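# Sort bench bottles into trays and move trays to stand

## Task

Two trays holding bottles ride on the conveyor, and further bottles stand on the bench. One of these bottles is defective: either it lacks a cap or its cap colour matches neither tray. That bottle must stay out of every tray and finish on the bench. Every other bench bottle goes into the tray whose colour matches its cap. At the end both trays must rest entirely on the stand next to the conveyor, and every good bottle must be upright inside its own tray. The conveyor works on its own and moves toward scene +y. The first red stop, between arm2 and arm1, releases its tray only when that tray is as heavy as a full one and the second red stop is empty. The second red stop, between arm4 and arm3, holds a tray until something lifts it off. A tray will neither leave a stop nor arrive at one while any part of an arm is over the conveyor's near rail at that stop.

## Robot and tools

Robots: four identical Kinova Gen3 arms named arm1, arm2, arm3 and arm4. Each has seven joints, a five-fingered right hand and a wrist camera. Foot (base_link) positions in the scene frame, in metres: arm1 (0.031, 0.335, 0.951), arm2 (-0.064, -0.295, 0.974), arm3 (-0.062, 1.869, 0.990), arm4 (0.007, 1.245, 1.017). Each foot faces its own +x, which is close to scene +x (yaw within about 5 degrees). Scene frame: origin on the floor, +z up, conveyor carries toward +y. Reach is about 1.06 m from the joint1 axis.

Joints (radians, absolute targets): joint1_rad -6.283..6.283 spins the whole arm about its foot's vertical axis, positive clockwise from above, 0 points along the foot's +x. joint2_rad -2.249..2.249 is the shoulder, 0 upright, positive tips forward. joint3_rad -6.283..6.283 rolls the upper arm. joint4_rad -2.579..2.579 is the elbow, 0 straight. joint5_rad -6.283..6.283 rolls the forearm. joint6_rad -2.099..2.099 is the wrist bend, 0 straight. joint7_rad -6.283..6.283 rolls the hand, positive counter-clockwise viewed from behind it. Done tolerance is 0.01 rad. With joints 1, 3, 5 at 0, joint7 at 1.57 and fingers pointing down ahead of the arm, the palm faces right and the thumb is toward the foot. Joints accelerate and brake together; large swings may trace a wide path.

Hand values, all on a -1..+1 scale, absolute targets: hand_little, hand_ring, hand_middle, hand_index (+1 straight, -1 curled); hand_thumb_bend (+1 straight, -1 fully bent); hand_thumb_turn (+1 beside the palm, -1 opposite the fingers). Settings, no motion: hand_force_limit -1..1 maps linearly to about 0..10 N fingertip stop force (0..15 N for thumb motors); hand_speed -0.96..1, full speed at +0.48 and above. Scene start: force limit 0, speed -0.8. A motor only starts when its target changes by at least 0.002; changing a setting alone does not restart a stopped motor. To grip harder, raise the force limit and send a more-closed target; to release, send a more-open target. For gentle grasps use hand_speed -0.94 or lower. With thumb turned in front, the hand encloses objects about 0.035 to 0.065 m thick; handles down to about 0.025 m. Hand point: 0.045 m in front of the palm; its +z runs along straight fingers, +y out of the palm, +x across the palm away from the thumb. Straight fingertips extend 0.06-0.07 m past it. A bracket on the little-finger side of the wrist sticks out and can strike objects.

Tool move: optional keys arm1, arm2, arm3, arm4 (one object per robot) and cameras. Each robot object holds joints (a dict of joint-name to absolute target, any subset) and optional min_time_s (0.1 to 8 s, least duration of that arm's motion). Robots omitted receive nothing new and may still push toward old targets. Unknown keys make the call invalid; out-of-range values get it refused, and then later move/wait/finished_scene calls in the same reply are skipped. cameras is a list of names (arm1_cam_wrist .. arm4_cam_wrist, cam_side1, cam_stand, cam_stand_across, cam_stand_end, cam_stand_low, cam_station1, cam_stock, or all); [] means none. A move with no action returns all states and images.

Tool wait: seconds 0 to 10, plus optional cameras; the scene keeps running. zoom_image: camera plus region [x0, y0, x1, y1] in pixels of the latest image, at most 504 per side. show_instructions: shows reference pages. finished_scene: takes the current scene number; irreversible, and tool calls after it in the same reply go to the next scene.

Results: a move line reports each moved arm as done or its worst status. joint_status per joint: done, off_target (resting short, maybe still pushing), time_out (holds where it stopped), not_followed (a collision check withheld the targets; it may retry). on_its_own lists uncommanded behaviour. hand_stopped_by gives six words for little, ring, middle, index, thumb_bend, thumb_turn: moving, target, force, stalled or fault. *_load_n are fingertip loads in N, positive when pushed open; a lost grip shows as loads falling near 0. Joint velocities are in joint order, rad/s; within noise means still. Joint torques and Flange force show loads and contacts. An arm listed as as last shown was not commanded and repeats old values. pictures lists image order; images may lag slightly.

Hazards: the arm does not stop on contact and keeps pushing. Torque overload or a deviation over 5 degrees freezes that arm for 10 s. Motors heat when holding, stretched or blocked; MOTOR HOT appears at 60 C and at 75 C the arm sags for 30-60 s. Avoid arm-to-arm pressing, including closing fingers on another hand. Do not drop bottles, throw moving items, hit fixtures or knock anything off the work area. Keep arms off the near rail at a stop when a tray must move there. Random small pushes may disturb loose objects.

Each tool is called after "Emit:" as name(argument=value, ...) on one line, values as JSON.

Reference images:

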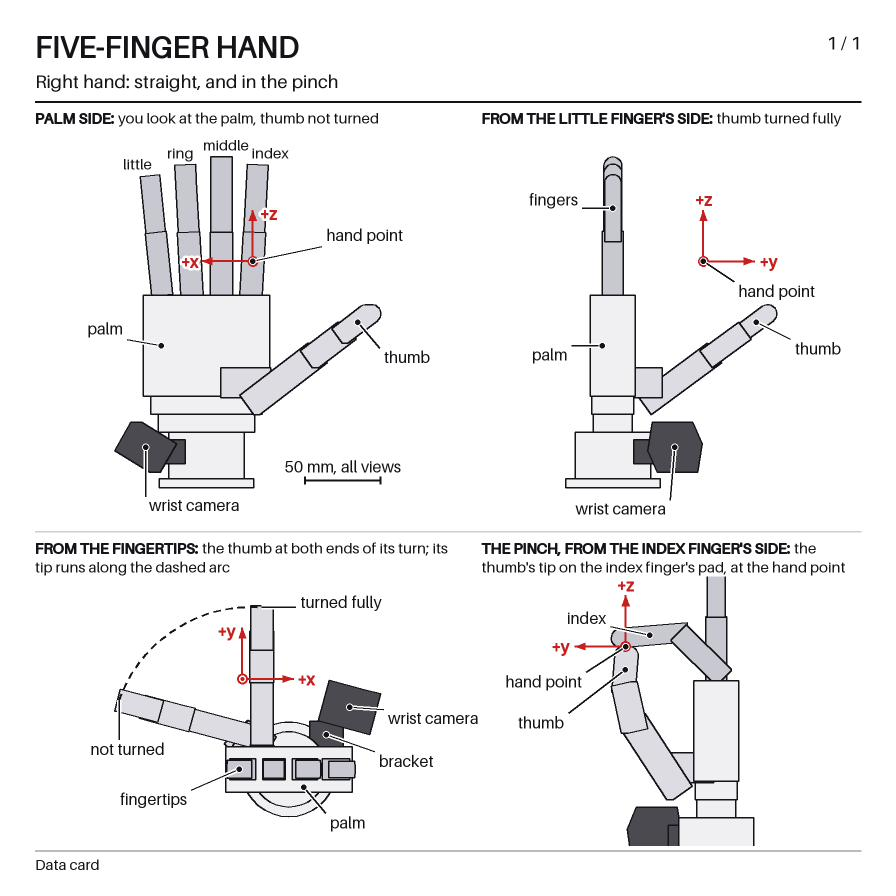

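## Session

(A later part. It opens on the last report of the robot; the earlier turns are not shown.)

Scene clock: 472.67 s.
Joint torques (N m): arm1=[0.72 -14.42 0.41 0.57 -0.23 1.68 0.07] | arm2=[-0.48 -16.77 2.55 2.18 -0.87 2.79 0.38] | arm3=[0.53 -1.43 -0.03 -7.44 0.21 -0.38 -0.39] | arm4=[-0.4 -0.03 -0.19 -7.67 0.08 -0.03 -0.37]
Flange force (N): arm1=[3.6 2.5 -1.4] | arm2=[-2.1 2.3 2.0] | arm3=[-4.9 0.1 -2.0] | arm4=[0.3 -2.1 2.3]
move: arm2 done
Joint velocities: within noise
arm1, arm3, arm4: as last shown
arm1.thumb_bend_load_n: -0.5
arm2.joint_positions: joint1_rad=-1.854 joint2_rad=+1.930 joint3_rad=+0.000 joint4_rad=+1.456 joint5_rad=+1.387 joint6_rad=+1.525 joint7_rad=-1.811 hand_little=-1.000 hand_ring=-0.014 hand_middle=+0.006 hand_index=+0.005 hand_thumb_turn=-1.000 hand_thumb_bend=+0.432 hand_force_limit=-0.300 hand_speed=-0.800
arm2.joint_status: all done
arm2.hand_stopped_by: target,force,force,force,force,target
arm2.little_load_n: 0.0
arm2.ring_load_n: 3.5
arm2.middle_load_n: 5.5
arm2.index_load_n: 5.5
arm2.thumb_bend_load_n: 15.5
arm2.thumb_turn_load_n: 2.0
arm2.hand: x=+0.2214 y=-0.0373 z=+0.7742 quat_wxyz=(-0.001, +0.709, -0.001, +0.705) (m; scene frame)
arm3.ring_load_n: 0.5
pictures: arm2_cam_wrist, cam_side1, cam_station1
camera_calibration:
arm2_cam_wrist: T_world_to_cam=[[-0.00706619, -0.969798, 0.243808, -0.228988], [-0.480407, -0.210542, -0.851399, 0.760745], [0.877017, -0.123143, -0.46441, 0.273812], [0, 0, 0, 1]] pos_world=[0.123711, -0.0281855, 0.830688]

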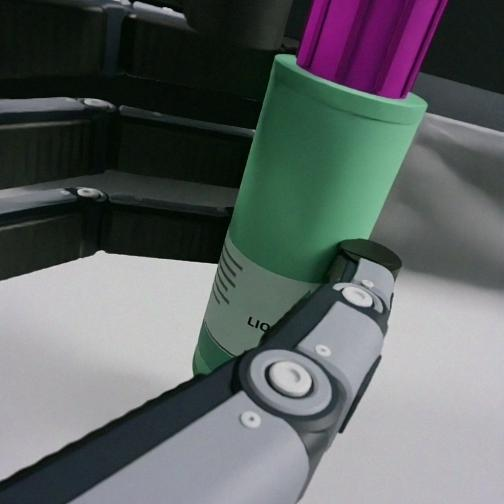

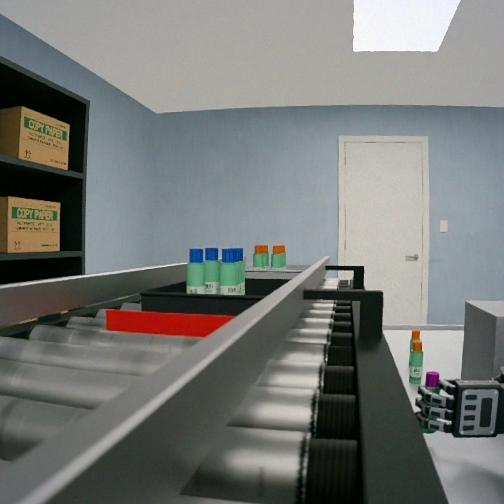

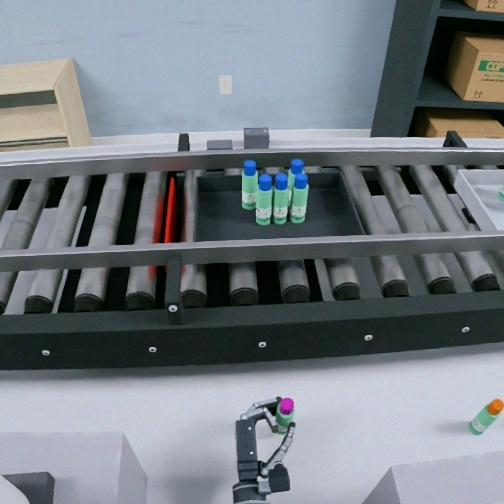

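Emit:
move(arm2={"joints": {"joint1_rad": -1.8314, "joint2_rad": 1.8506, "joint4_rad": 1.5717, "joint5_rad": 1.4494, "joint6_rad": 1.3906, "joint7_rad": -1.8523}, "min_time_s": 2})

Emit:
move(arm2={"joints": {"joint1_rad": -1.8314, "joint2_rad": 1.8667, "joint4_rad": 1.5492, "joint5_rad": 1.4482, "joint6_rad": 1.3914, "joint7_rad": -1.8457}, "min_time_s": 1}, cameras=["cam_side1", "cam_station1", "arm2_cam_wrist"])

Emit:
zoom_image(camera="cam_side1", region=[400, 360, 504, 464])

Scene clock: 490.83 s.
Joint torques (N m): arm1=[0.7 -14.42 0.4 0.57 -0.23 1.68 0.07] | arm2=[-0.47 -17.08 2.65 2.43 -0.95 2.73 0.38] | arm3=[0.52 -1.46 -0.09 -7.4 0.22 -0.35 -0.41] | arm4=[-0.42 0.05 -0.15 -7.66 0.09 -0.07 -0.29]
Flange force (N): arm1=[3.6 2.5 -1.4] | arm2=[-2.1 2.6 2.3] | arm3=[-5.1 -0.1 -2.1] | arm4=[0.7 -1.8 2.3]
move: arm2 done
Joint velocities: within noise
arm1, arm3, arm4: as last shown
arm1.thumb_bend_load_n: 0.0
arm2.joint_positions: joint1_rad=-1.831 joint2_rad=+1.851 joint3_rad=+0.000 joint4_rad=+1.572 joint5_rad=+1.449 joint6_rad=+1.391 joint7_rad=-1.852 hand_little=-1.000 hand_ring=-0.014 hand_middle=+0.006 hand_index=+0.005 hand_thumb_turn=-1.000 hand_thumb_bend=+0.432 hand_force_limit=-0.300 hand_speed=-0.800
arm2.joint_status: all done
arm2.hand_stopped_by: target,force,force,force,force,target
arm2.little_load_n: 0.0
arm2.ring_load_n: 3.5
arm2.middle_load_n: 5.5
arm2.index_load_n: 5.5
arm2.thumb_bend_load_n: 15.5
arm2.thumb_turn_load_n: 2.0
arm2.hand: x=+0.2212 y=-0.0372 z=+0.7643 quat_wxyz=(-0.001, +0.756, -0.001, +0.654) (m; scene frame)
arm3.ring_load_n: 0.0
arm3.thumb_bend_load_n: -0.5
arm4.thumb_bend_load_n: -0.5
pictures: none

Scene clock: 492.13 s.
Joint torques (N m): arm1=[0.73 -14.4 0.38 0.55 -0.23 1.69 0.09] | arm2=[-0.46 -17.01 2.6 2.39 -0.97 2.71 0.37] | arm3=[0.57 -1.42 -0.03 -7.4 0.22 -0.36 -0.37] | arm4=[-0.52 0.01 -0.17 -7.65 0.09 -0.08 -0.28]
Flange force (N): arm1=[3.6 2.7 -1.4] | arm2=[-2.1 2.5 2.3] | arm3=[-4.9 0.2 -2.1] | arm4=[0.6 -1.8 2.1]
move: arm2 done
Joint velocities: within noise
arm1, arm3, arm4: as last shown
arm1.thumb_turn_load_n: 0.5
arm2.joint_positions: joint1_rad=-1.831 joint2_rad=+1.867 joint3_rad=+0.000 joint4_rad=+1.549 joint5_rad=+1.448 joint6_rad=+1.391 joint7_rad=-1.846 hand_little=-1.000 hand_ring=-0.014 hand_middle=+0.006 hand_index=+0.005 hand_thumb_turn=-1.000 hand_thumb_bend=+0.432 hand_force_limit=-0.300 hand_speed=-0.800
arm2.joint_status: all done
arm2.hand_stopped_by: target,force,force,force,force,target
arm2.little_load_n: 0.0
arm2.ring_load_n: 3.5
arm2.middle_load_n: 5.5
arm2.index_load_n: 5.5
arm2.thumb_bend_load_n: 15.0
arm2.thumb_turn_load_n: 1.5
arm2.hand: x=+0.2212 y=-0.0372 z=+0.7573 quat_wxyz=(-0.001, +0.756, -0.001, +0.654) (m; scene frame)
arm3.ring_load_n: -0.5
arm3.thumb_bend_load_n: 0.0
arm4.thumb_bend_load_n: 0.0
pictures: arm2_cam_wrist, cam_side1, cam_station1
camera_calibration:
arm2_cam_wrist: T_world_to_cam=[[0.0270579, -0.969793, 0.242422, -0.231257], [-0.594193, -0.210622, -0.776256, 0.714513], [0.803867, -0.123042, -0.581943, 0.371372], [0, 0, 0, 1]] pos_world=[0.132282, -0.0280858, 0.826824]

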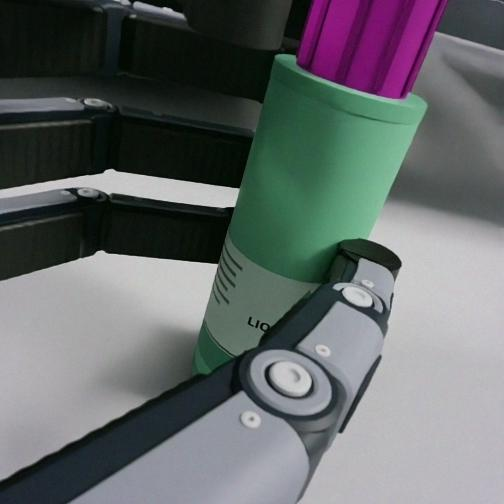

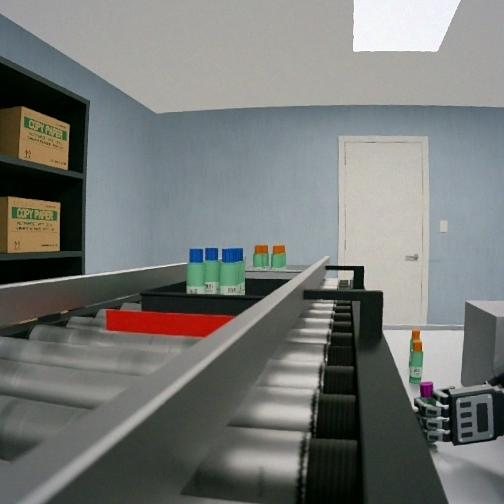

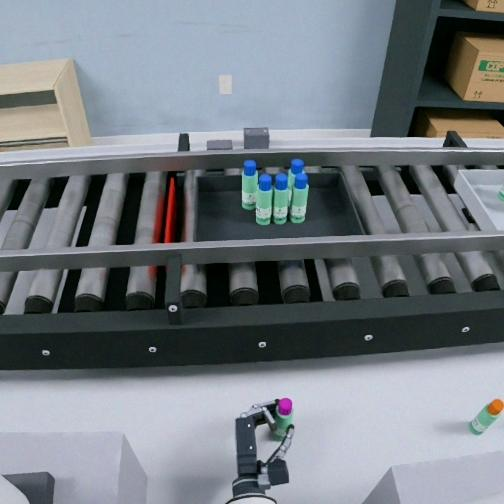

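Scaled by 4.846 from the camera's 504x504 image, which has a finer 720x720 frame.

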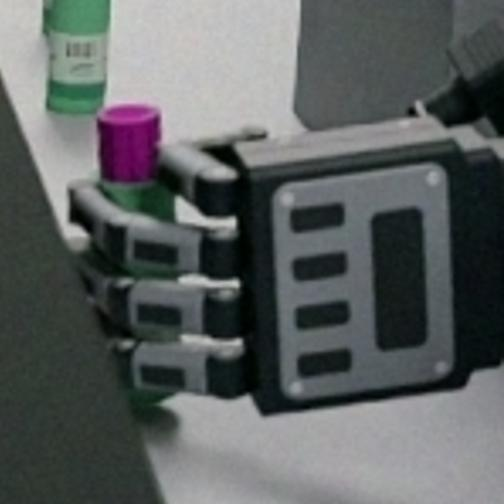

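Emit:
move(arm2={"joints": {"joint1_rad": -1.8314, "joint2_rad": 1.8827, "joint4_rad": 1.5267, "joint5_rad": 1.447, "joint6_rad": 1.3922, "joint7_rad": -1.8392}, "min_time_s": 1})

Emit:
move(arm2={"joints": {"joint1_rad": -1.8314, "joint2_rad": 1.8896, "joint4_rad": 1.517, "joint5_rad": 1.4465, "joint6_rad": 1.3925, "joint7_rad": -1.8364}, "min_time_s": 1}, cameras=["arm2_cam_wrist"])

Scene clock: 495.70 s.
Joint torques (N m): arm1=[0.69 -14.44 0.42 0.55 -0.23 1.69 0.08] | arm2=[-0.03 -15.01 0.57 0.45 -0.07 0.04 -0.31] | arm3=[0.53 -1.4 -0.05 -7.41 0.21 -0.34 -0.42] | arm4=[-0.46 -0.05 -0.18 -7.69 0.09 -0.1 -0.29]
Flange force (N): arm1=[3.6 2.6 -1.4] | arm2=[7.1 2.5 -0.9] | arm3=[-5.0 0.0 -2.0] | arm4=[0.5 -1.8 2.2]
move: arm2 done
Joint velocities: within noise
arm1, arm3, arm4: as last shown
arm2.joint_positions: joint1_rad=-1.831 joint2_rad=+1.883 joint3_rad=+0.000 joint4_rad=+1.527 joint5_rad=+1.447 joint6_rad=+1.392 joint7_rad=-1.839 hand_little=-1.000 hand_ring=-0.014 hand_middle=+0.006 hand_index=+0.005 hand_thumb_turn=-1.000 hand_thumb_bend=+0.432 hand_force_limit=-0.300 hand_speed=-0.800
arm2.joint_status: all done
arm2.hand_stopped_by: target,force,force,force,force,target
arm2.little_load_n: 0.0
arm2.ring_load_n: 3.5
arm2.middle_load_n: 4.5
arm2.index_load_n: 4.0
arm2.thumb_bend_load_n: 16.5
arm2.thumb_turn_load_n: -4.0
arm2.hand: x=+0.2211 y=-0.0372 z=+0.7503 quat_wxyz=(-0.001, +0.756, -0.001, +0.654) (m; scene frame)
arm3.ring_load_n: 0.0
pictures: none

Scene clock: 497.00 s.
Joint torques (N m): arm1=[0.74 -14.44 0.41 0.56 -0.24 1.69 0.08] | arm2=[-0.14 -15.1 0.49 0.21 0.05 -0.05 -0.32] | arm3=[0.5 -1.37 -0.02 -7.38 0.22 -0.34 -0.39] | arm4=[-0.49 0.01 -0.13 -7.65 0.04 -0.03 -0.3]
Flange force (N): arm1=[3.5 2.6 -1.4] | arm2=[7.6 3.0 -0.9] | arm3=[-4.8 0.2 -2.1] | arm4=[0.6 -1.7 2.3]
move: arm2 done
Joint velocities: within noise
arm1.joint_positions: joint1_rad=-1.913 joint2_rad=+1.125 joint3_rad=+0.000 joint4_rad=+2.033 joint5_rad=+1.157 joint6_rad=+0.779 joint7_rad=-1.592 hand_little=+1.000 hand_ring=+1.000 hand_middle=+1.000 hand_index=+1.000 hand_thumb_turn=-1.000 hand_thumb_bend=+1.000 hand_force_limit=+0.000 hand_speed=-0.500
arm1.joint_status: not commanded
arm1.hand_stopped_by: target,target,target,target,target,target
arm1.little_load_n: 0.0
arm1.ring_load_n: 0.0
arm1.middle_load_n: 0.0
arm1.index_load_n: 0.0
arm1.thumb_bend_load_n: 0.0
arm1.thumb_turn_load_n: 0.0
arm1.hand: x=+0.1022 y=+0.6262 z=+0.8535 quat_wxyz=(-0.002, +0.926, -0.001, +0.377) (m; scene frame)
arm2.joint_positions: joint1_rad=-1.831 joint2_rad=+1.890 joint3_rad=+0.000 joint4_rad=+1.517 joint5_rad=+1.446 joint6_rad=+1.393 joint7_rad=-1.836 hand_little=-1.000 hand_ring=-0.014 hand_middle=+0.006 hand_index=+0.005 hand_thumb_turn=-1.000 hand_thumb_bend=+0.432 hand_force_limit=-0.300 hand_speed=-0.800
arm2.joint_status: all done
arm2.hand_stopped_by: target,force,force,force,force,target
arm2.little_load_n: 0.0
arm2.ring_load_n: 3.5
arm2.middle_load_n: 3.0
arm2.index_load_n: 5.0
arm2.thumb_bend_load_n: 15.5
arm2.thumb_turn_load_n: -4.5
arm2.hand: x=+0.2211 y=-0.0373 z=+0.7473 quat_wxyz=(-0.001, +0.756, -0.001, +0.654) (m; scene frame)
arm3.joint_positions: joint1_rad=+0.316 joint2_rad=-0.437 joint3_rad=-0.098 joint4_rad=+1.530 joint5_rad=-0.004 joint6_rad=+1.935 joint7_rad=-2.029 hand_little=+1.000 hand_ring=+1.000 hand_middle=+1.000 hand_index=+1.000 hand_thumb_turn=+1.000 hand_thumb_bend=+1.000 hand_force_limit=+0.000 hand_speed=-0.800
arm3.joint_status: not commanded
arm3.hand_stopped_by: target,target,target,target,target,target
arm3.little_load_n: 0.0
arm3.ring_load_n: 0.0
arm3.middle_load_n: 0.0
arm3.index_load_n: 0.0
arm3.thumb_bend_load_n: 0.0
arm3.thumb_turn_load_n: 0.0
arm3.hand: x=+0.1252 y=+1.8348 z=+1.4864 quat_wxyz=(-0.059, -0.376, -0.925, +0.015) (m; scene frame)
arm4.joint_positions: joint1_rad=+0.257 joint2_rad=-0.372 joint3_rad=-0.065 joint4_rad=+1.497 joint5_rad=-0.001 joint6_rad=+2.053 joint7_rad=-2.087 hand_little=+1.000 hand_ring=+1.000 hand_middle=+1.000 hand_index=+1.000 hand_thumb_turn=+1.000 hand_thumb_bend=+1.000 hand_force_limit=+0.000 hand_speed=-0.800
arm4.joint_status: not commanded
arm4.hand_stopped_by: target,target,target,target,target,target
arm4.little_load_n: 0.0
arm4.ring_load_n: 0.0
arm4.middle_load_n: 0.0
arm4.index_load_n: 0.0
arm4.thumb_bend_load_n: 0.0
arm4.thumb_turn_load_n: 0.5
arm4.hand: x=+0.1831 y=+1.2443 z=+1.5041 quat_wxyz=(+0.017, -0.303, -0.953, +0.014) (m; scene frame)
pictures: arm2_cam_wrist
camera_calibration:
arm2_cam_wrist: T_world_to_cam=[[0.0269818, -0.96981, 0.242363, -0.228896], [-0.594134, -0.210539, -0.776324, 0.706856], [0.803914, -0.12305, -0.581878, 0.365538], [0, 0, 0, 1]] pos_world=[0.132282, -0.0281856, 0.816924]

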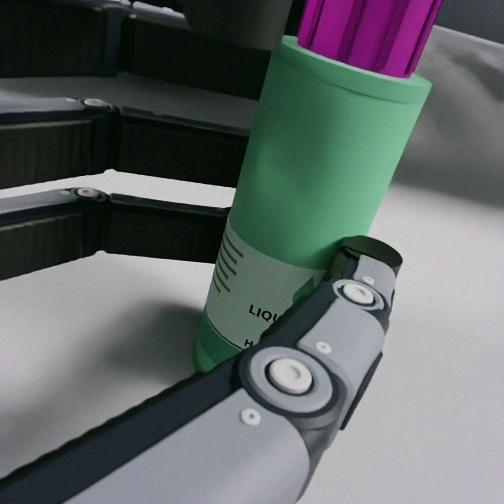

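Emit:
move(arm2={"joints": {"hand_index": 0.25, "hand_middle": 0.25, "hand_ring": 0.25, "hand_thumb_bend": 0.65, "hand_speed": -0.8}}, cameras=["arm2_cam_wrist", "cam_side1", "cam_station1"])

Scene clock: 500.47 s.
Joint torques (N m): arm1=[0.71 -14.42 0.39 0.57 -0.23 1.68 0.1] | arm2=[-0.48 -16.78 2.35 2.08 -0.85 2.48 0.3] | arm3=[0.54 -1.44 0.01 -7.42 0.19 -0.35 -0.4] | arm4=[-0.39 -0.05 -0.1 -7.61 0.07 -0.09 -0.28]
Flange force (N): arm1=[3.6 2.7 -1.3] | arm2=[-1.0 2.6 2.2] | arm3=[-4.9 0.2 -2.0] | arm4=[0.6 -1.5 1.9]
move: arm2 done
Joint velocities: within noise
arm1, arm3, arm4: as last shown
arm2.joint_positions: joint1_rad=-1.831 joint2_rad=+1.890 joint3_rad=+0.000 joint4_rad=+1.517 joint5_rad=+1.446 joint6_rad=+1.393 joint7_rad=-1.836 hand_little=-1.000 hand_ring=+0.250 hand_middle=+0.250 hand_index=+0.250 hand_thumb_turn=-1.000 hand_thumb_bend=+0.650 hand_force_limit=-0.300 hand_speed=-0.800
arm2.joint_status: all done
arm2.hand_stopped_by: target,target,target,target,target,target
arm2.little_load_n: 0.0
arm2.ring_load_n: 0.0
arm2.middle_load_n: 0.0
arm2.index_load_n: 0.0
arm2.thumb_bend_load_n: 0.0
arm2.thumb_turn_load_n: 0.0
arm2.hand: x=+0.2211 y=-0.0373 z=+0.7473 quat_wxyz=(-0.001, +0.756, -0.001, +0.654) (m; scene frame)
arm4.thumb_turn_load_n: 0.0
pictures: arm2_cam_wrist, cam_side1, cam_station1
camera_calibration:
arm2_cam_wrist: T_world_to_cam=[[0.0269818, -0.96981, 0.242363, -0.228896], [-0.594134, -0.210539, -0.776324, 0.706856], [0.803914, -0.12305, -0.581878, 0.365538], [0, 0, 0, 1]] pos_world=[0.132282, -0.0281856, 0.816924]

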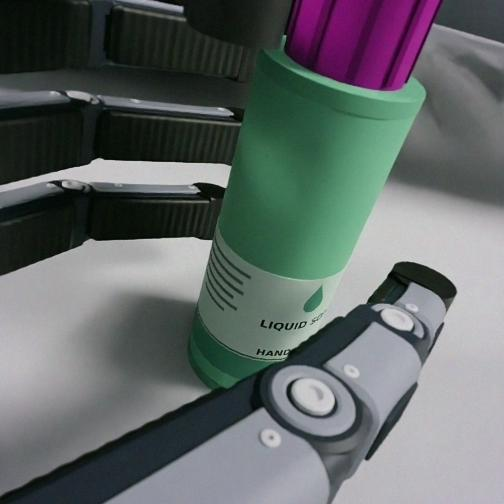

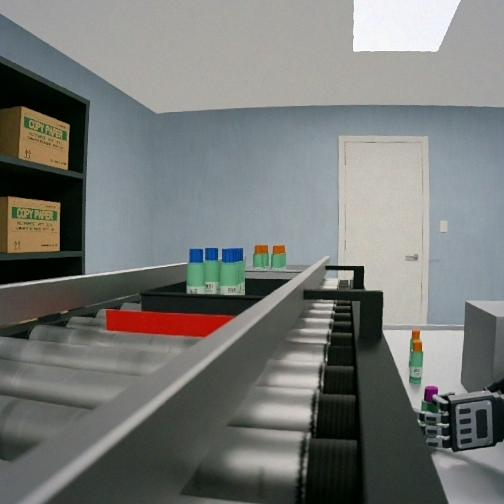

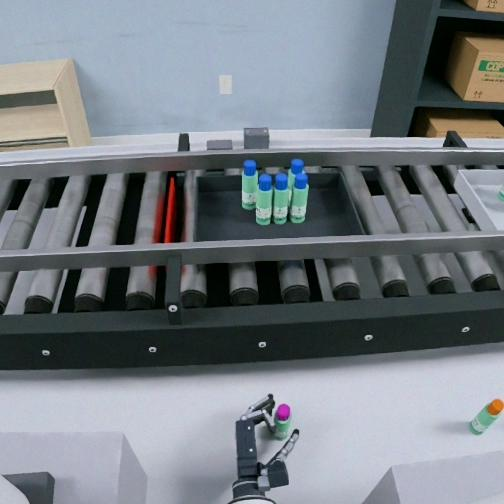

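Emit:
move(arm2={"joints": {"joint1_rad": -1.9461, "joint2_rad": 1.796, "joint4_rad": 1.3219, "joint5_rad": 1.2865, "joint6_rad": 1.4377, "joint7_rad": -1.5478}, "min_time_s": 2.5}, arm4={"joints": {"joint1_rad": 1.3872, "joint2_rad": 0.2541, "joint3_rad": 0, "joint4_rad": 2.0641, "joint5_rad": 0, "joint6_rad": 0.8234, "joint7_rad": -1.8506}, "min_time_s": 3}, cameras=["arm4_cam_wrist", "cam_stock", "arm2_cam_wrist"])

Emit:
zoom_image(camera="arm4_cam_wrist", region=[120, 120, 420, 420])

Scene clock: 533.90 s.
Joint torques (N m): arm1=[0.74 -14.42 0.38 0.55 -0.22 1.7 0.09] | arm2=[-0.45 -19.26 2.36 0 -0.19 2.57 0.3] | arm3=[0.56 -1.41 -0.01 -7.42 0.19 -0.34 -0.4] | arm4=[-0.45 -11.02 -0.02 -6.38 0 -0.12 -0.31]
Flange force (N): arm1=[3.6 2.7 -1.4] | arm2=[-1.1 2.1 2.1] | arm3=[-4.9 0.2 -2.0] | arm4=[0.0 -2.2 1.4]
move: arm2 done; arm4 done
Joint velocities: within noise
arm1, arm3: as last shown
arm2.joint_positions: joint1_rad=-1.946 joint2_rad=+1.796 joint3_rad=+0.000 joint4_rad=+1.322 joint5_rad=+1.287 joint6_rad=+1.438 joint7_rad=-1.548 hand_little=-1.000 hand_ring=+0.250 hand_middle=+0.250 hand_index=+0.250 hand_thumb_turn=-1.000 hand_thumb_bend=+0.650 hand_force_limit=-0.300 hand_speed=-0.800
arm2.joint_status: all done
arm2.hand_stopped_by: target,target,target,target,target,target
arm2.little_load_n: 0.0
arm2.ring_load_n: 0.0
arm2.middle_load_n: 0.0
arm2.index_load_n: 0.0
arm2.thumb_bend_load_n: 0.0
arm2.thumb_turn_load_n: 0.0
arm2.hand: x=+0.1574 y=+0.0538 z=+0.7749 quat_wxyz=(-0.001, +0.756, -0.001, +0.654) (m; scene frame)
arm4.joint_positions: joint1_rad=+1.387 joint2_rad=+0.254 joint3_rad=+0.000 joint4_rad=+2.064 joint5_rad=+0.000 joint6_rad=+0.823 joint7_rad=-1.851 hand_little=+1.000 hand_ring=+1.000 hand_middle=+1.000 hand_index=+1.000 hand_thumb_turn=+1.000 hand_thumb_bend=+1.000 hand_force_limit=+0.000 hand_speed=-0.800
arm4.joint_status: all done
arm4.hand_stopped_by: target,target,target,target,target,target
arm4.little_load_n: 0.0
arm4.ring_load_n: 0.0
arm4.middle_load_n: 0.0
arm4.index_load_n: 0.0
arm4.thumb_bend_load_n: 0.0
arm4.thumb_turn_load_n: 0.0
arm4.hand: x=+0.1364 y=+0.8842 z=+1.1723 quat_wxyz=(+0.001, -0.707, -0.707, +0.000) (m; scene frame)
pictures: arm2_cam_wrist, arm4_cam_wrist, cam_stock
camera_calibration:
arm2_cam_wrist: T_world_to_cam=[[0.0273049, -0.969795, 0.242388, -0.145559], [-0.594218, -0.210733, -0.776207, 0.709477], [0.80384, -0.122837, -0.582024, 0.444212], [0, 0, 0, 1]] pos_world=[0.0684826, 0.0629137, 0.844524]
arm4_cam_wrist: T_world_to_cam=[[0.969802, 0.243762, 0.00794589, -0.35859], [0.207512, -0.841824, 0.498268, 0.133565], [0.128148, -0.481573, -0.866987, 1.53727], [0, 0, 0, 1]] pos_world=[0.123046, 0.940158, 1.26909]

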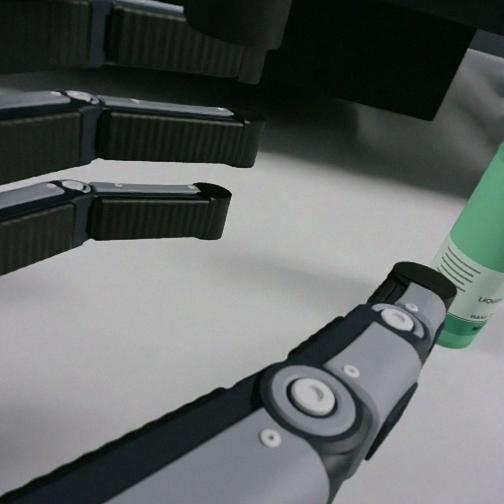

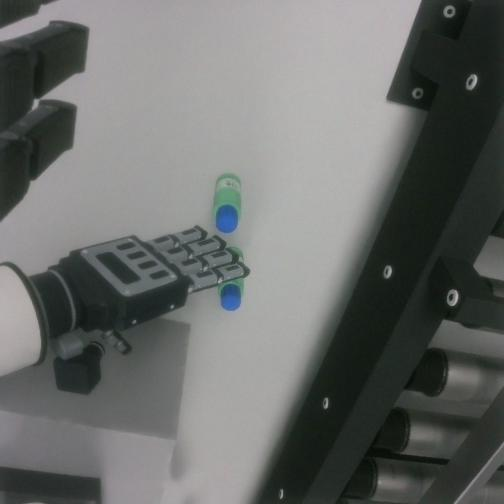

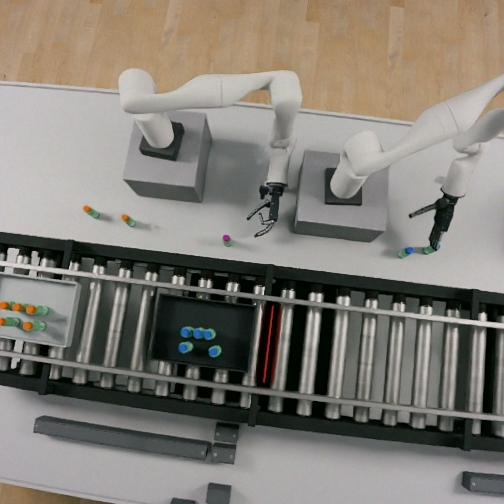

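Scaled by 1.680 from the camera's 504x504 image, which has a finer 720x720 frame.

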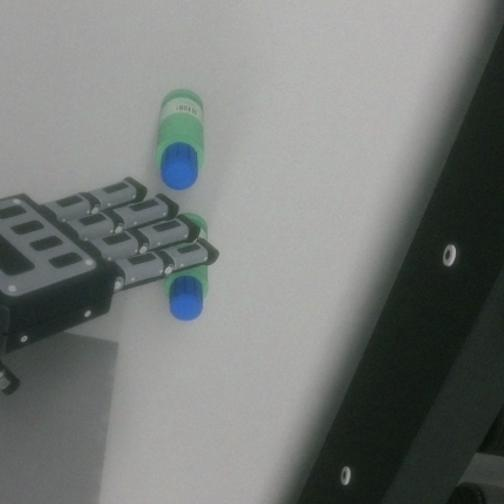

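Emit:
zoom_image(camera="arm4_cam_wrist", region=[180, 160, 270, 320])

Scaled by 3.150 from the camera's 504x504 image, which has a finer 720x720 frame.

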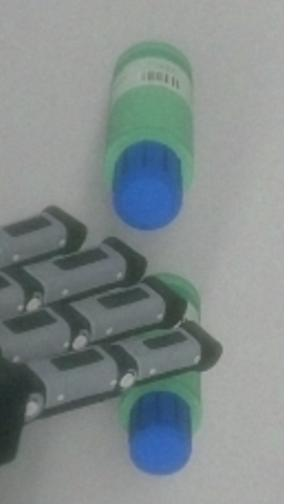

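Emit:
move(arm1={"joints": {"joint1_rad": -1.8, "joint2_rad": 1.05, "joint4_rad": 1.4, "joint5_rad": 1.0, "joint6_rad": 1.25, "joint7_rad": -1.58, "hand_index": 0.2, "hand_middle": 0.2, "hand_ring": -1, "hand_little": -1, "hand_thumb_bend": 0.6, "hand_speed": 0}, "min_time_s": 2}, arm4={"joints": {"joint2_rad": 0.1, "joint6_rad": 0.9774}, "min_time_s": 1})

Emit:
move(arm1={"joints": {"joint1_rad": -1.6754, "joint2_rad": 1.6008, "joint4_rad": 0.8368, "joint5_rad": 0.8086, "joint6_rad": 1.7196, "joint7_rad": -1.5728}, "min_time_s": 2.5}, cameras=["arm4_cam_wrist", "cam_stock", "arm1_cam_wrist"])

Emit:
zoom_image(camera="arm4_cam_wrist", region=[120, 80, 370, 330])

Scene clock: 577.50 s.
Joint torques (N m): arm1=[0.64 -19.19 0.64 -4.92 0.96 1.47 0.07] | arm2=[-0.48 -19.27 2.38 0.04 -0.18 2.6 0.31] | arm3=[0.52 -1.43 -0.07 -7.45 0.2 -0.34 -0.4] | arm4=[-0.49 -8.7 -0.13 -7.13 0.02 -0.13 -0.31]
Flange force (N): arm1=[4.7 1.6 -1.3] | arm2=[-1.3 2.0 2.1] | arm3=[-5.0 0.0 -1.8] | arm4=[0.2 -2.4 1.0]
move: arm1 done; arm4 done
Joint velocities: within noise
arm1.joint_positions: joint1_rad=-1.800 joint2_rad=+1.050 joint3_rad=+0.000 joint4_rad=+1.400 joint5_rad=+1.000 joint6_rad=+1.250 joint7_rad=-1.580 hand_little=-1.000 hand_ring=-1.000 hand_middle=+0.200 hand_index=+0.200 hand_thumb_turn=-1.000 hand_thumb_bend=+0.600 hand_force_limit=+0.000 hand_speed=+0.000
arm1.joint_status: all done
arm1.hand_stopped_by: target,target,target,target,target,target
arm1.little_load_n: 0.0
arm1.ring_load_n: 0.0
arm1.middle_load_n: 0.0
arm1.index_load_n: 0.0
arm1.thumb_bend_load_n: 0.0
arm1.thumb_turn_load_n: 0.0
arm1.hand: x=+0.1093 y=+0.8730 z=+0.9693 quat_wxyz=(-0.180, +0.843, -0.283, +0.421) (m; scene frame)
arm2, arm3: as last shown
arm4.joint_positions: joint1_rad=+1.387 joint2_rad=+0.100 joint3_rad=+0.000 joint4_rad=+2.064 joint5_rad=+0.000 joint6_rad=+0.977 joint7_rad=-1.851 hand_little=+1.000 hand_ring=+1.000 hand_middle=+1.000 hand_index=+1.000 hand_thumb_turn=+1.000 hand_thumb_bend=+1.000 hand_force_limit=+0.000 hand_speed=-0.800
arm4.joint_status: all done
arm4.hand_stopped_by: target,target,target,target,target,target
arm4.little_load_n: 0.0
arm4.ring_load_n: 0.0
arm4.middle_load_n: 0.0
arm4.index_load_n: 0.0
arm4.thumb_bend_load_n: 0.0
arm4.thumb_turn_load_n: 0.0
arm4.hand: x=+0.1271 y=+0.9164 z=+1.2217 quat_wxyz=(+0.001, -0.707, -0.707, +0.000) (m; scene frame)
pictures: none

Scene clock: 580.33 s.
Joint torques (N m): arm1=[0.66 -20.79 0.8 -3.94 0.85 1.99 0.07] | arm2=[-0.46 -19.21 2.35 0.02 -0.17 2.59 0.31] | arm3=[0.52 -1.41 -0.08 -7.43 0.23 -0.39 -0.41] | arm4=[-0.46 -8.74 -0.15 -7.14 0 -0.17 -0.37]
Flange force (N): arm1=[6.5 0.7 0.9] | arm2=[-1.1 2.1 2.1] | arm3=[-4.9 -0.1 -2.1] | arm4=[0.1 -2.5 0.9]
move: arm1 done
Joint velocities: within noise
arm1.joint_positions: joint1_rad=-1.675 joint2_rad=+1.601 joint3_rad=+0.000 joint4_rad=+0.837 joint5_rad=+0.809 joint6_rad=+1.720 joint7_rad=-1.573 hand_little=-1.000 hand_ring=-1.000 hand_middle=+0.200 hand_index=+0.200 hand_thumb_turn=-1.000 hand_thumb_bend=+0.600 hand_force_limit=+0.000 hand_speed=+0.000
arm1.joint_status: all done
arm1.hand_stopped_by: target,target,target,target,target,target
arm1.little_load_n: 0.0
arm1.ring_load_n: 0.0
arm1.middle_load_n: 0.0
arm1.index_load_n: 0.0
arm1.thumb_bend_load_n: 0.0
arm1.thumb_turn_load_n: 0.0
arm1.hand: x=+0.1646 y=+0.7789 z=+0.8244 quat_wxyz=(+0.001, +0.711, -0.407, +0.574) (m; scene frame)
arm2, arm3, arm4: as last shown
arm3.little_load_n: 0.5
pictures: arm1_cam_wrist, arm4_cam_wrist, cam_stock
camera_calibration:
arm1_cam_wrist: T_world_to_cam=[[-0.548999, -0.807802, -0.214608, 0.895116], [-0.578299, 0.552496, -0.600266, 0.154627], [0.603466, -0.205438, -0.77047, 0.812821], [0, 0, 0, 1]] pos_world=[0.0903285, 0.80463, 0.911171]
arm4_cam_wrist: T_world_to_cam=[[0.969797, 0.243783, 0.0079331, -0.357839], [0.207536, -0.841818, 0.498268, 0.138062], [0.128148, -0.481573, -0.866987, 1.59685], [0, 0, 0, 1]] pos_world=[0.113746, 0.972458, 1.31849]

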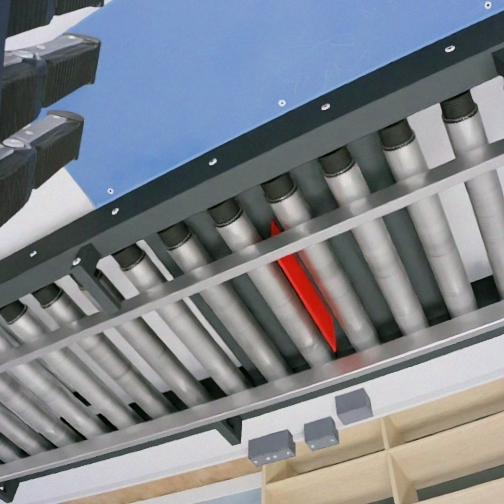

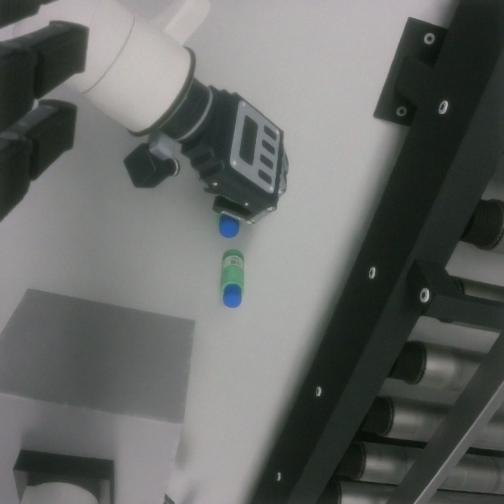

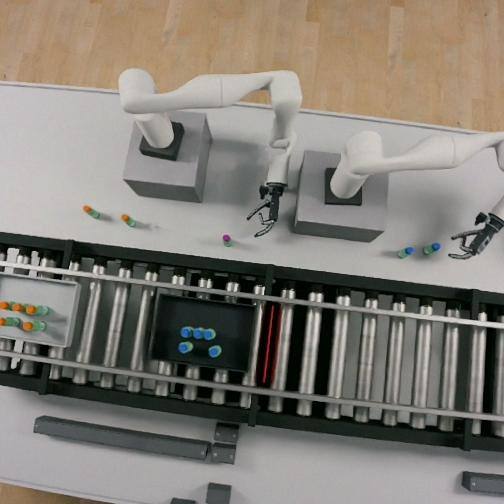

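Scaled by 2.016 from the camera's 504x504 image, which has a finer 720x720 frame.

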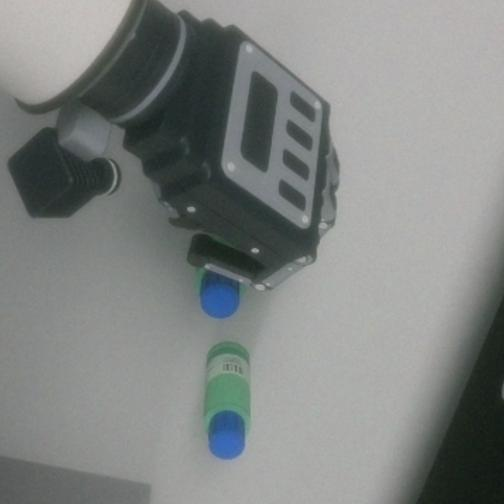

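Emit:
zoom_image(camera="cam_stock", region=[380, 190, 504, 300])

Scaled by 4.065 from the camera's 504x504 image, which has a finer 720x720 frame.

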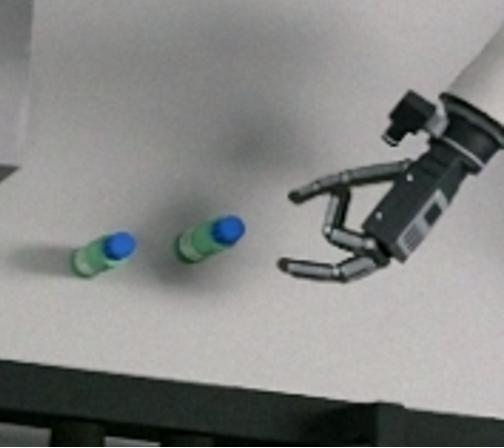

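Emit:
move(arm1={"joints": {"joint1_rad": -1.68, "joint2_rad": 1.6123, "joint4_rad": 0.9275, "joint5_rad": 0.7989, "joint6_rad": 1.65, "joint7_rad": -1.648}, "min_time_s": 1.5}, cameras=["arm4_cam_wrist", "cam_stock"])

Emit:
zoom_image(camera="cam_stock", region=[380, 190, 504, 300])

Emit:
zoom_image(camera="arm4_cam_wrist", region=[120, 80, 370, 330])

Scene clock: 598.20 s.
Joint torques (N m): arm1=[0.69 -20.13 0.78 -3.27 0.71 2.08 0.06] | arm2=[-0.49 -19.26 2.37 -0.02 -0.16 2.58 0.28] | arm3=[0.51 -1.36 -0.05 -7.43 0.21 -0.36 -0.41] | arm4=[-0.46 -8.74 -0.1 -7.16 0.04 -0.17 -0.3]
Flange force (N): arm1=[6.0 0.2 0.5] | arm2=[-1.1 2.1 2.1] | arm3=[-4.8 0.0 -1.9] | arm4=[0.2 -2.2 1.0]
move: arm1 done
Joint velocities: within noise
arm1.joint_positions: joint1_rad=-1.680 joint2_rad=+1.612 joint3_rad=+0.000 joint4_rad=+0.928 joint5_rad=+0.799 joint6_rad=+1.650 joint7_rad=-1.648 hand_little=-1.000 hand_ring=-1.000 hand_middle=+0.200 hand_index=+0.200 hand_thumb_turn=-1.000 hand_thumb_bend=+0.600 hand_force_limit=+0.000 hand_speed=+0.000
arm1.joint_status: all done
arm1.hand_stopped_by: target,target,target,target,target,target
arm1.little_load_n: 0.5
arm1.ring_load_n: 0.0
arm1.middle_load_n: 0.0
arm1.index_load_n: 0.0
arm1.thumb_bend_load_n: 0.0
arm1.thumb_turn_load_n: 0.0
arm1.hand: x=+0.1670 y=+0.7540 z=+0.8000 quat_wxyz=(+0.000, +0.711, -0.406, +0.574) (m; scene frame)
arm2, arm3, arm4: as last shown
arm2.thumb_bend_load_n: -0.5
arm2.thumb_turn_load_n: 0.5
arm3.little_load_n: 0.0
pictures: arm4_cam_wrist, cam_stock
camera_calibration:
arm4_cam_wrist: T_world_to_cam=[[0.969797, 0.243783, 0.0079331, -0.357839], [0.207536, -0.841818, 0.498268, 0.138062], [0.128148, -0.481573, -0.866987, 1.59685], [0, 0, 0, 1]] pos_world=[0.113746, 0.972458, 1.31849]

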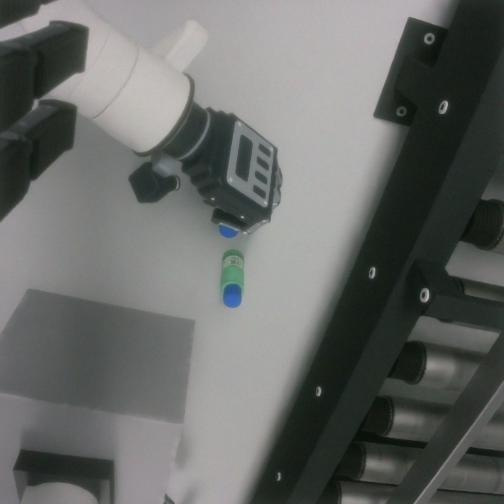

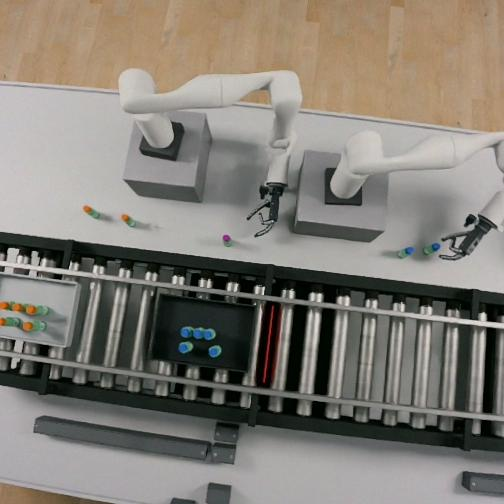

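Scaled by 4.065 from the camera's 504x504 image, which has a finer 720x720 frame.

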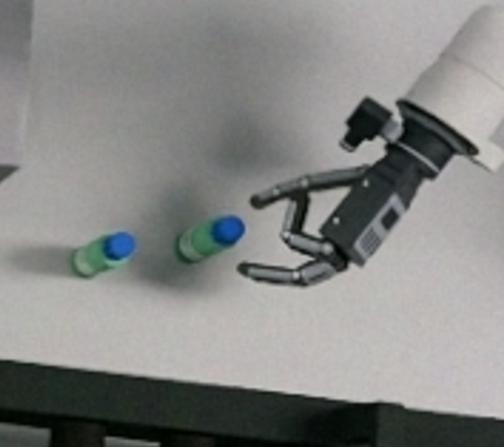

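Scaled by 2.016 from the camera's 504x504 image, which has a finer 720x720 frame.

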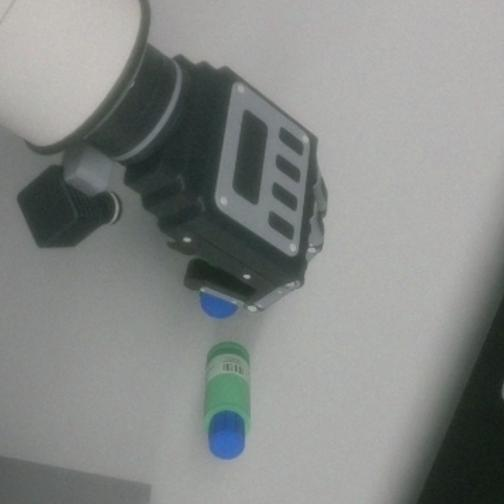

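Emit:
move(arm1={"joints": {"joint1_rad": -1.684, "joint2_rad": 1.6229, "joint4_rad": 1.0109, "joint5_rad": 0.79, "joint6_rad": 1.5861, "joint7_rad": -1.7171}, "min_time_s": 2}, cameras=["cam_stock"])

Emit:
zoom_image(camera="cam_stock", region=[380, 190, 504, 300])

Scene clock: 604.00 s.
Joint torques (N m): arm1=[0.67 -19.5 0.8 -2.66 0.59 2.13 0.07] | arm2=[-0.46 -19.23 2.35 0.01 -0.18 2.59 0.31] | arm3=[0.51 -1.41 -0.07 -7.49 0.23 -0.37 -0.38] | arm4=[-0.47 -8.79 -0.11 -7.21 -0.03 -0.2 -0.26]
Flange force (N): arm1=[5.8 0.0 0.3] | arm2=[-1.1 2.1 2.1] | arm3=[-4.8 0.0 -1.8] | arm4=[0.3 -2.1 1.0]
move: arm1 done
Joint velocities: within noise
arm1.joint_positions: joint1_rad=-1.684 joint2_rad=+1.623 joint3_rad=+0.000 joint4_rad=+1.011 joint5_rad=+0.790 joint6_rad=+1.586 joint7_rad=-1.717 hand_little=-1.000 hand_ring=-1.000 hand_middle=+0.200 hand_index=+0.200 hand_thumb_turn=-1.000 hand_thumb_bend=+0.600 hand_force_limit=+0.000 hand_speed=+0.000
arm1.joint_status: all done
arm1.hand_stopped_by: target,target,target,target,target,target
arm1.little_load_n: 0.0
arm1.ring_load_n: 0.0
arm1.middle_load_n: 0.0
arm1.index_load_n: 0.0
arm1.thumb_bend_load_n: 0.0
arm1.thumb_turn_load_n: 0.0
arm1.hand: x=+0.1689 y=+0.7284 z=+0.7797 quat_wxyz=(+0.001, +0.711, -0.407, +0.574) (m; scene frame)
arm2, arm3, arm4: as last shown
arm2.thumb_bend_load_n: 0.0
arm4.index_load_n: -0.5
pictures: cam_stock

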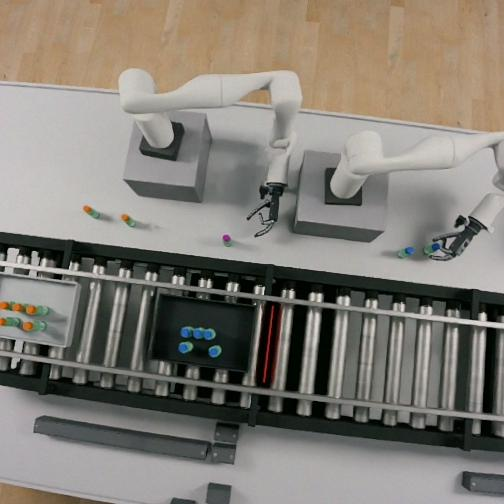

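Scaled by 4.065 from the camera's 504x504 image, which has a finer 720x720 frame.

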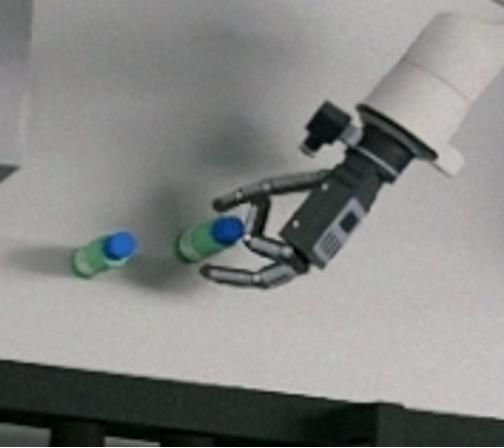

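Emit:
move(arm1={"joints": {"hand_index": -0.4, "hand_middle": -0.4, "hand_thumb_bend": -0.2, "hand_force_limit": -0.3, "hand_speed": -0.8}}, cameras=["cam_stock"])

Emit:
zoom_image(camera="cam_stock", region=[380, 190, 504, 300])

Scene clock: 610.07 s.
Joint torques (N m): arm1=[0.68 -19.59 0.87 -2.64 0.68 2.22 0.08] | arm2=[-0.48 -19.28 2.35 0.03 -0.2 2.61 0.3] | arm3=[0.47 -1.41 -0.01 -7.47 0.2 -0.36 -0.39] | arm4=[-0.44 -8.8 -0.07 -7.06 -0.01 -0.16 -0.26]
Flange force (N): arm1=[5.7 0.1 0.4] | arm2=[-1.2 2.0 2.2] | arm3=[-4.8 0.2 -1.8] | arm4=[-0.1 -1.9 0.9]
move: arm1 off_target
Joint velocities: within noise
arm1.joint_positions: joint1_rad=-1.684 joint2_rad=+1.623 joint3_rad=+0.000 joint4_rad=+1.011 joint5_rad=+0.790 joint6_rad=+1.586 joint7_rad=-1.717 hand_little=-1.000 hand_ring=-1.000 hand_middle=-0.018 hand_index=-0.074 hand_thumb_turn=-1.000 hand_thumb_bend=+0.491 hand_force_limit=-0.300 hand_speed=-0.800
arm1.joint_status: hand_middle off_target (ended at -0.018, target -0.400); hand_index off_target (ended at -0.074, target -0.400); hand_thumb_bend off_target (ended at +0.491, target -0.200); the others done
arm1.hand_stopped_by: target,target,force,force,force,target
arm1.little_load_n: 0.0
arm1.ring_load_n: 0.0
arm1.middle_load_n: 5.0
arm1.index_load_n: 4.0
arm1.thumb_bend_load_n: 9.5
arm1.thumb_turn_load_n: -1.5
arm1.hand: x=+0.1689 y=+0.7284 z=+0.7797 quat_wxyz=(+0.001, +0.711, -0.407, +0.574) (m; scene frame)
arm2, arm3, arm4: as last shown
arm2.thumb_turn_load_n: 0.0
arm3.middle_load_n: 0.5
arm4.index_load_n: 0.0
pictures: cam_stock

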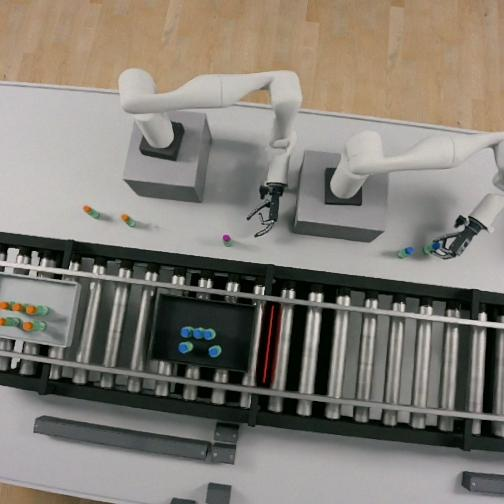

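Scaled by 4.065 from the camera's 504x504 image, which has a finer 720x720 frame.

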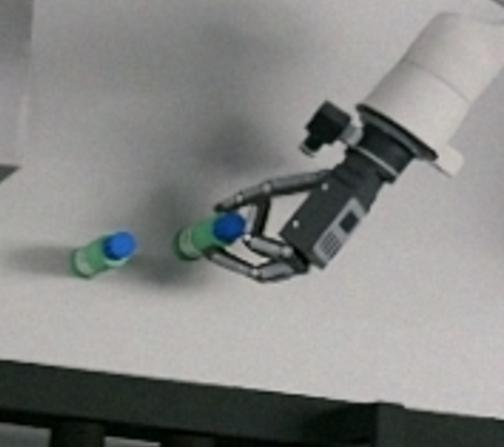

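Emit:
move(arm4={"joints": {"joint1_rad": 0.9, "joint2_rad": -0.372, "joint4_rad": 1.6, "joint6_rad": 1.95, "joint7_rad": -1.9}, "min_time_s": 1.5})

Emit:
move(arm1={"joints": {"joint1_rad": -1.6884, "joint2_rad": 1.2866, "joint4_rad": 1.2819, "joint5_rad": 0.7876, "joint6_rad": 1.6337, "joint7_rad": -1.6726}, "min_time_s": 3}, cameras=["cam_stock"])

Emit:
zoom_image(camera="cam_stock", region=[380, 190, 504, 300])

Scene clock: 639.90 s.
Joint torques (N m): arm1=[0.67 -19.59 0.9 -2.68 0.64 2.2 0.08] | arm2=[-0.47 -19.22 2.34 -0.01 -0.15 2.58 0.32] | arm3=[0.52 -1.43 -0.04 -7.4 0.25 -0.35 -0.42] | arm4=[-0.48 -0.32 -0.32 -7.9 0.05 -0.08 -0.27]
Flange force (N): arm1=[5.8 0.2 0.5] | arm2=[-1.0 2.2 2.1] | arm3=[-5.0 0.1 -2.0] | arm4=[0.9 -1.6 1.7]
move: arm4 done
Joint velocities: within noise
arm1, arm2: as last shown
arm1.middle_load_n: 4.5
arm1.thumb_bend_load_n: 9.0
arm2.thumb_turn_load_n: 0.5
arm3.joint_positions: joint1_rad=+0.316 joint2_rad=-0.437 joint3_rad=-0.098 joint4_rad=+1.530 joint5_rad=-0.004 joint6_rad=+1.935 joint7_rad=-2.029 hand_little=+1.000 hand_ring=+1.000 hand_middle=+1.000 hand_index=+1.000 hand_thumb_turn=+1.000 hand_thumb_bend=+1.000 hand_force_limit=+0.000 hand_speed=-0.800
arm3.joint_status: not commanded
arm3.hand_stopped_by: target,target,target,target,target,target
arm3.little_load_n: 0.0
arm3.ring_load_n: 0.0
arm3.middle_load_n: 0.0
arm3.index_load_n: 0.0
arm3.thumb_bend_load_n: 0.0
arm3.thumb_turn_load_n: 0.0
arm3.hand: x=+0.1252 y=+1.8348 z=+1.4864 quat_wxyz=(-0.059, -0.376, -0.925, +0.015) (m; scene frame)
arm4.joint_positions: joint1_rad=+0.900 joint2_rad=-0.372 joint3_rad=+0.000 joint4_rad=+1.600 joint5_rad=+0.000 joint6_rad=+1.950 joint7_rad=-1.900 hand_little=+1.000 hand_ring=+1.000 hand_middle=+1.000 hand_index=+1.000 hand_thumb_turn=+1.000 hand_thumb_bend=+1.000 hand_force_limit=+0.000 hand_speed=-0.800
arm4.joint_status: all done
arm4.hand_stopped_by: target,target,target,target,target,target
arm4.little_load_n: 0.0
arm4.ring_load_n: 0.0
arm4.middle_load_n: 0.0
arm4.index_load_n: 0.0
arm4.thumb_bend_load_n: 0.0
arm4.thumb_turn_load_n: 0.0
arm4.hand: x=+0.1482 y=+1.1303 z=+1.4752 quat_wxyz=(+0.018, -0.537, -0.844, -0.005) (m; scene frame)
pictures: none

Scene clock: 643.23 s.
Joint torques (N m): arm1=[0.6 -19.42 0.8 -3.02 0.76 2.31 0.1] | arm2=[-0.44 -19.28 2.37 0 -0.15 2.57 0.31] | arm3=[0.5 -1.42 -0.02 -7.45 0.23 -0.38 -0.4] | arm4=[-0.52 -0.26 -0.36 -7.93 -0.03 -0.08 -0.32]
Flange force (N): arm1=[4.2 0.5 0.7] | arm2=[-1.2 2.2 2.0] | arm3=[-4.8 0.2 -2.0] | arm4=[0.9 -2.0 1.8]
move: arm1 done
Joint velocities: within noise
arm1.joint_positions: joint1_rad=-1.688 joint2_rad=+1.287 joint3_rad=+0.000 joint4_rad=+1.282 joint5_rad=+0.788 joint6_rad=+1.634 joint7_rad=-1.673 hand_little=-1.000 hand_ring=-1.000 hand_middle=-0.018 hand_index=-0.074 hand_thumb_turn=-1.000 hand_thumb_bend=+0.491 hand_force_limit=-0.300 hand_speed=-0.800
arm1.joint_status: all done
arm1.hand_stopped_by: target,target,force,force,force,target
arm1.little_load_n: 0.5
arm1.ring_load_n: 0.0
arm1.middle_load_n: 5.0
arm1.index_load_n: 4.0
arm1.thumb_bend_load_n: 9.0
arm1.thumb_turn_load_n: -1.5
arm1.hand: x=+0.1679 y=+0.7285 z=+0.9301 quat_wxyz=(+0.001, +0.711, -0.407, +0.574) (m; scene frame)
arm2, arm3, arm4: as last shown
arm2.thumb_turn_load_n: 0.0
pictures: cam_stock

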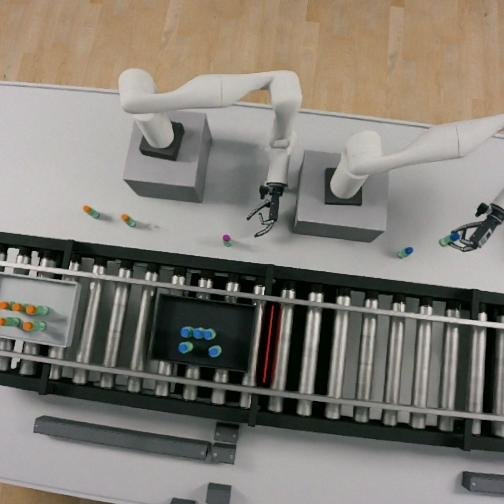

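Scaled by 4.065 from the camera's 504x504 image, which has a finer 720x720 frame.

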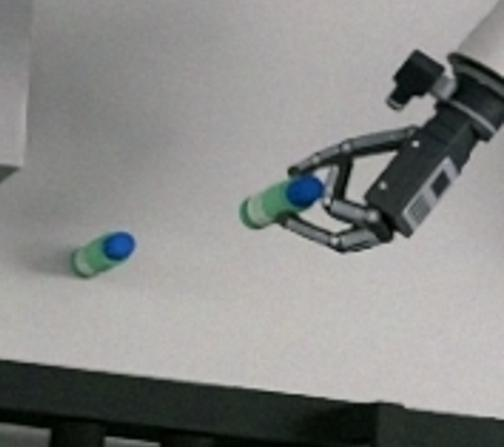

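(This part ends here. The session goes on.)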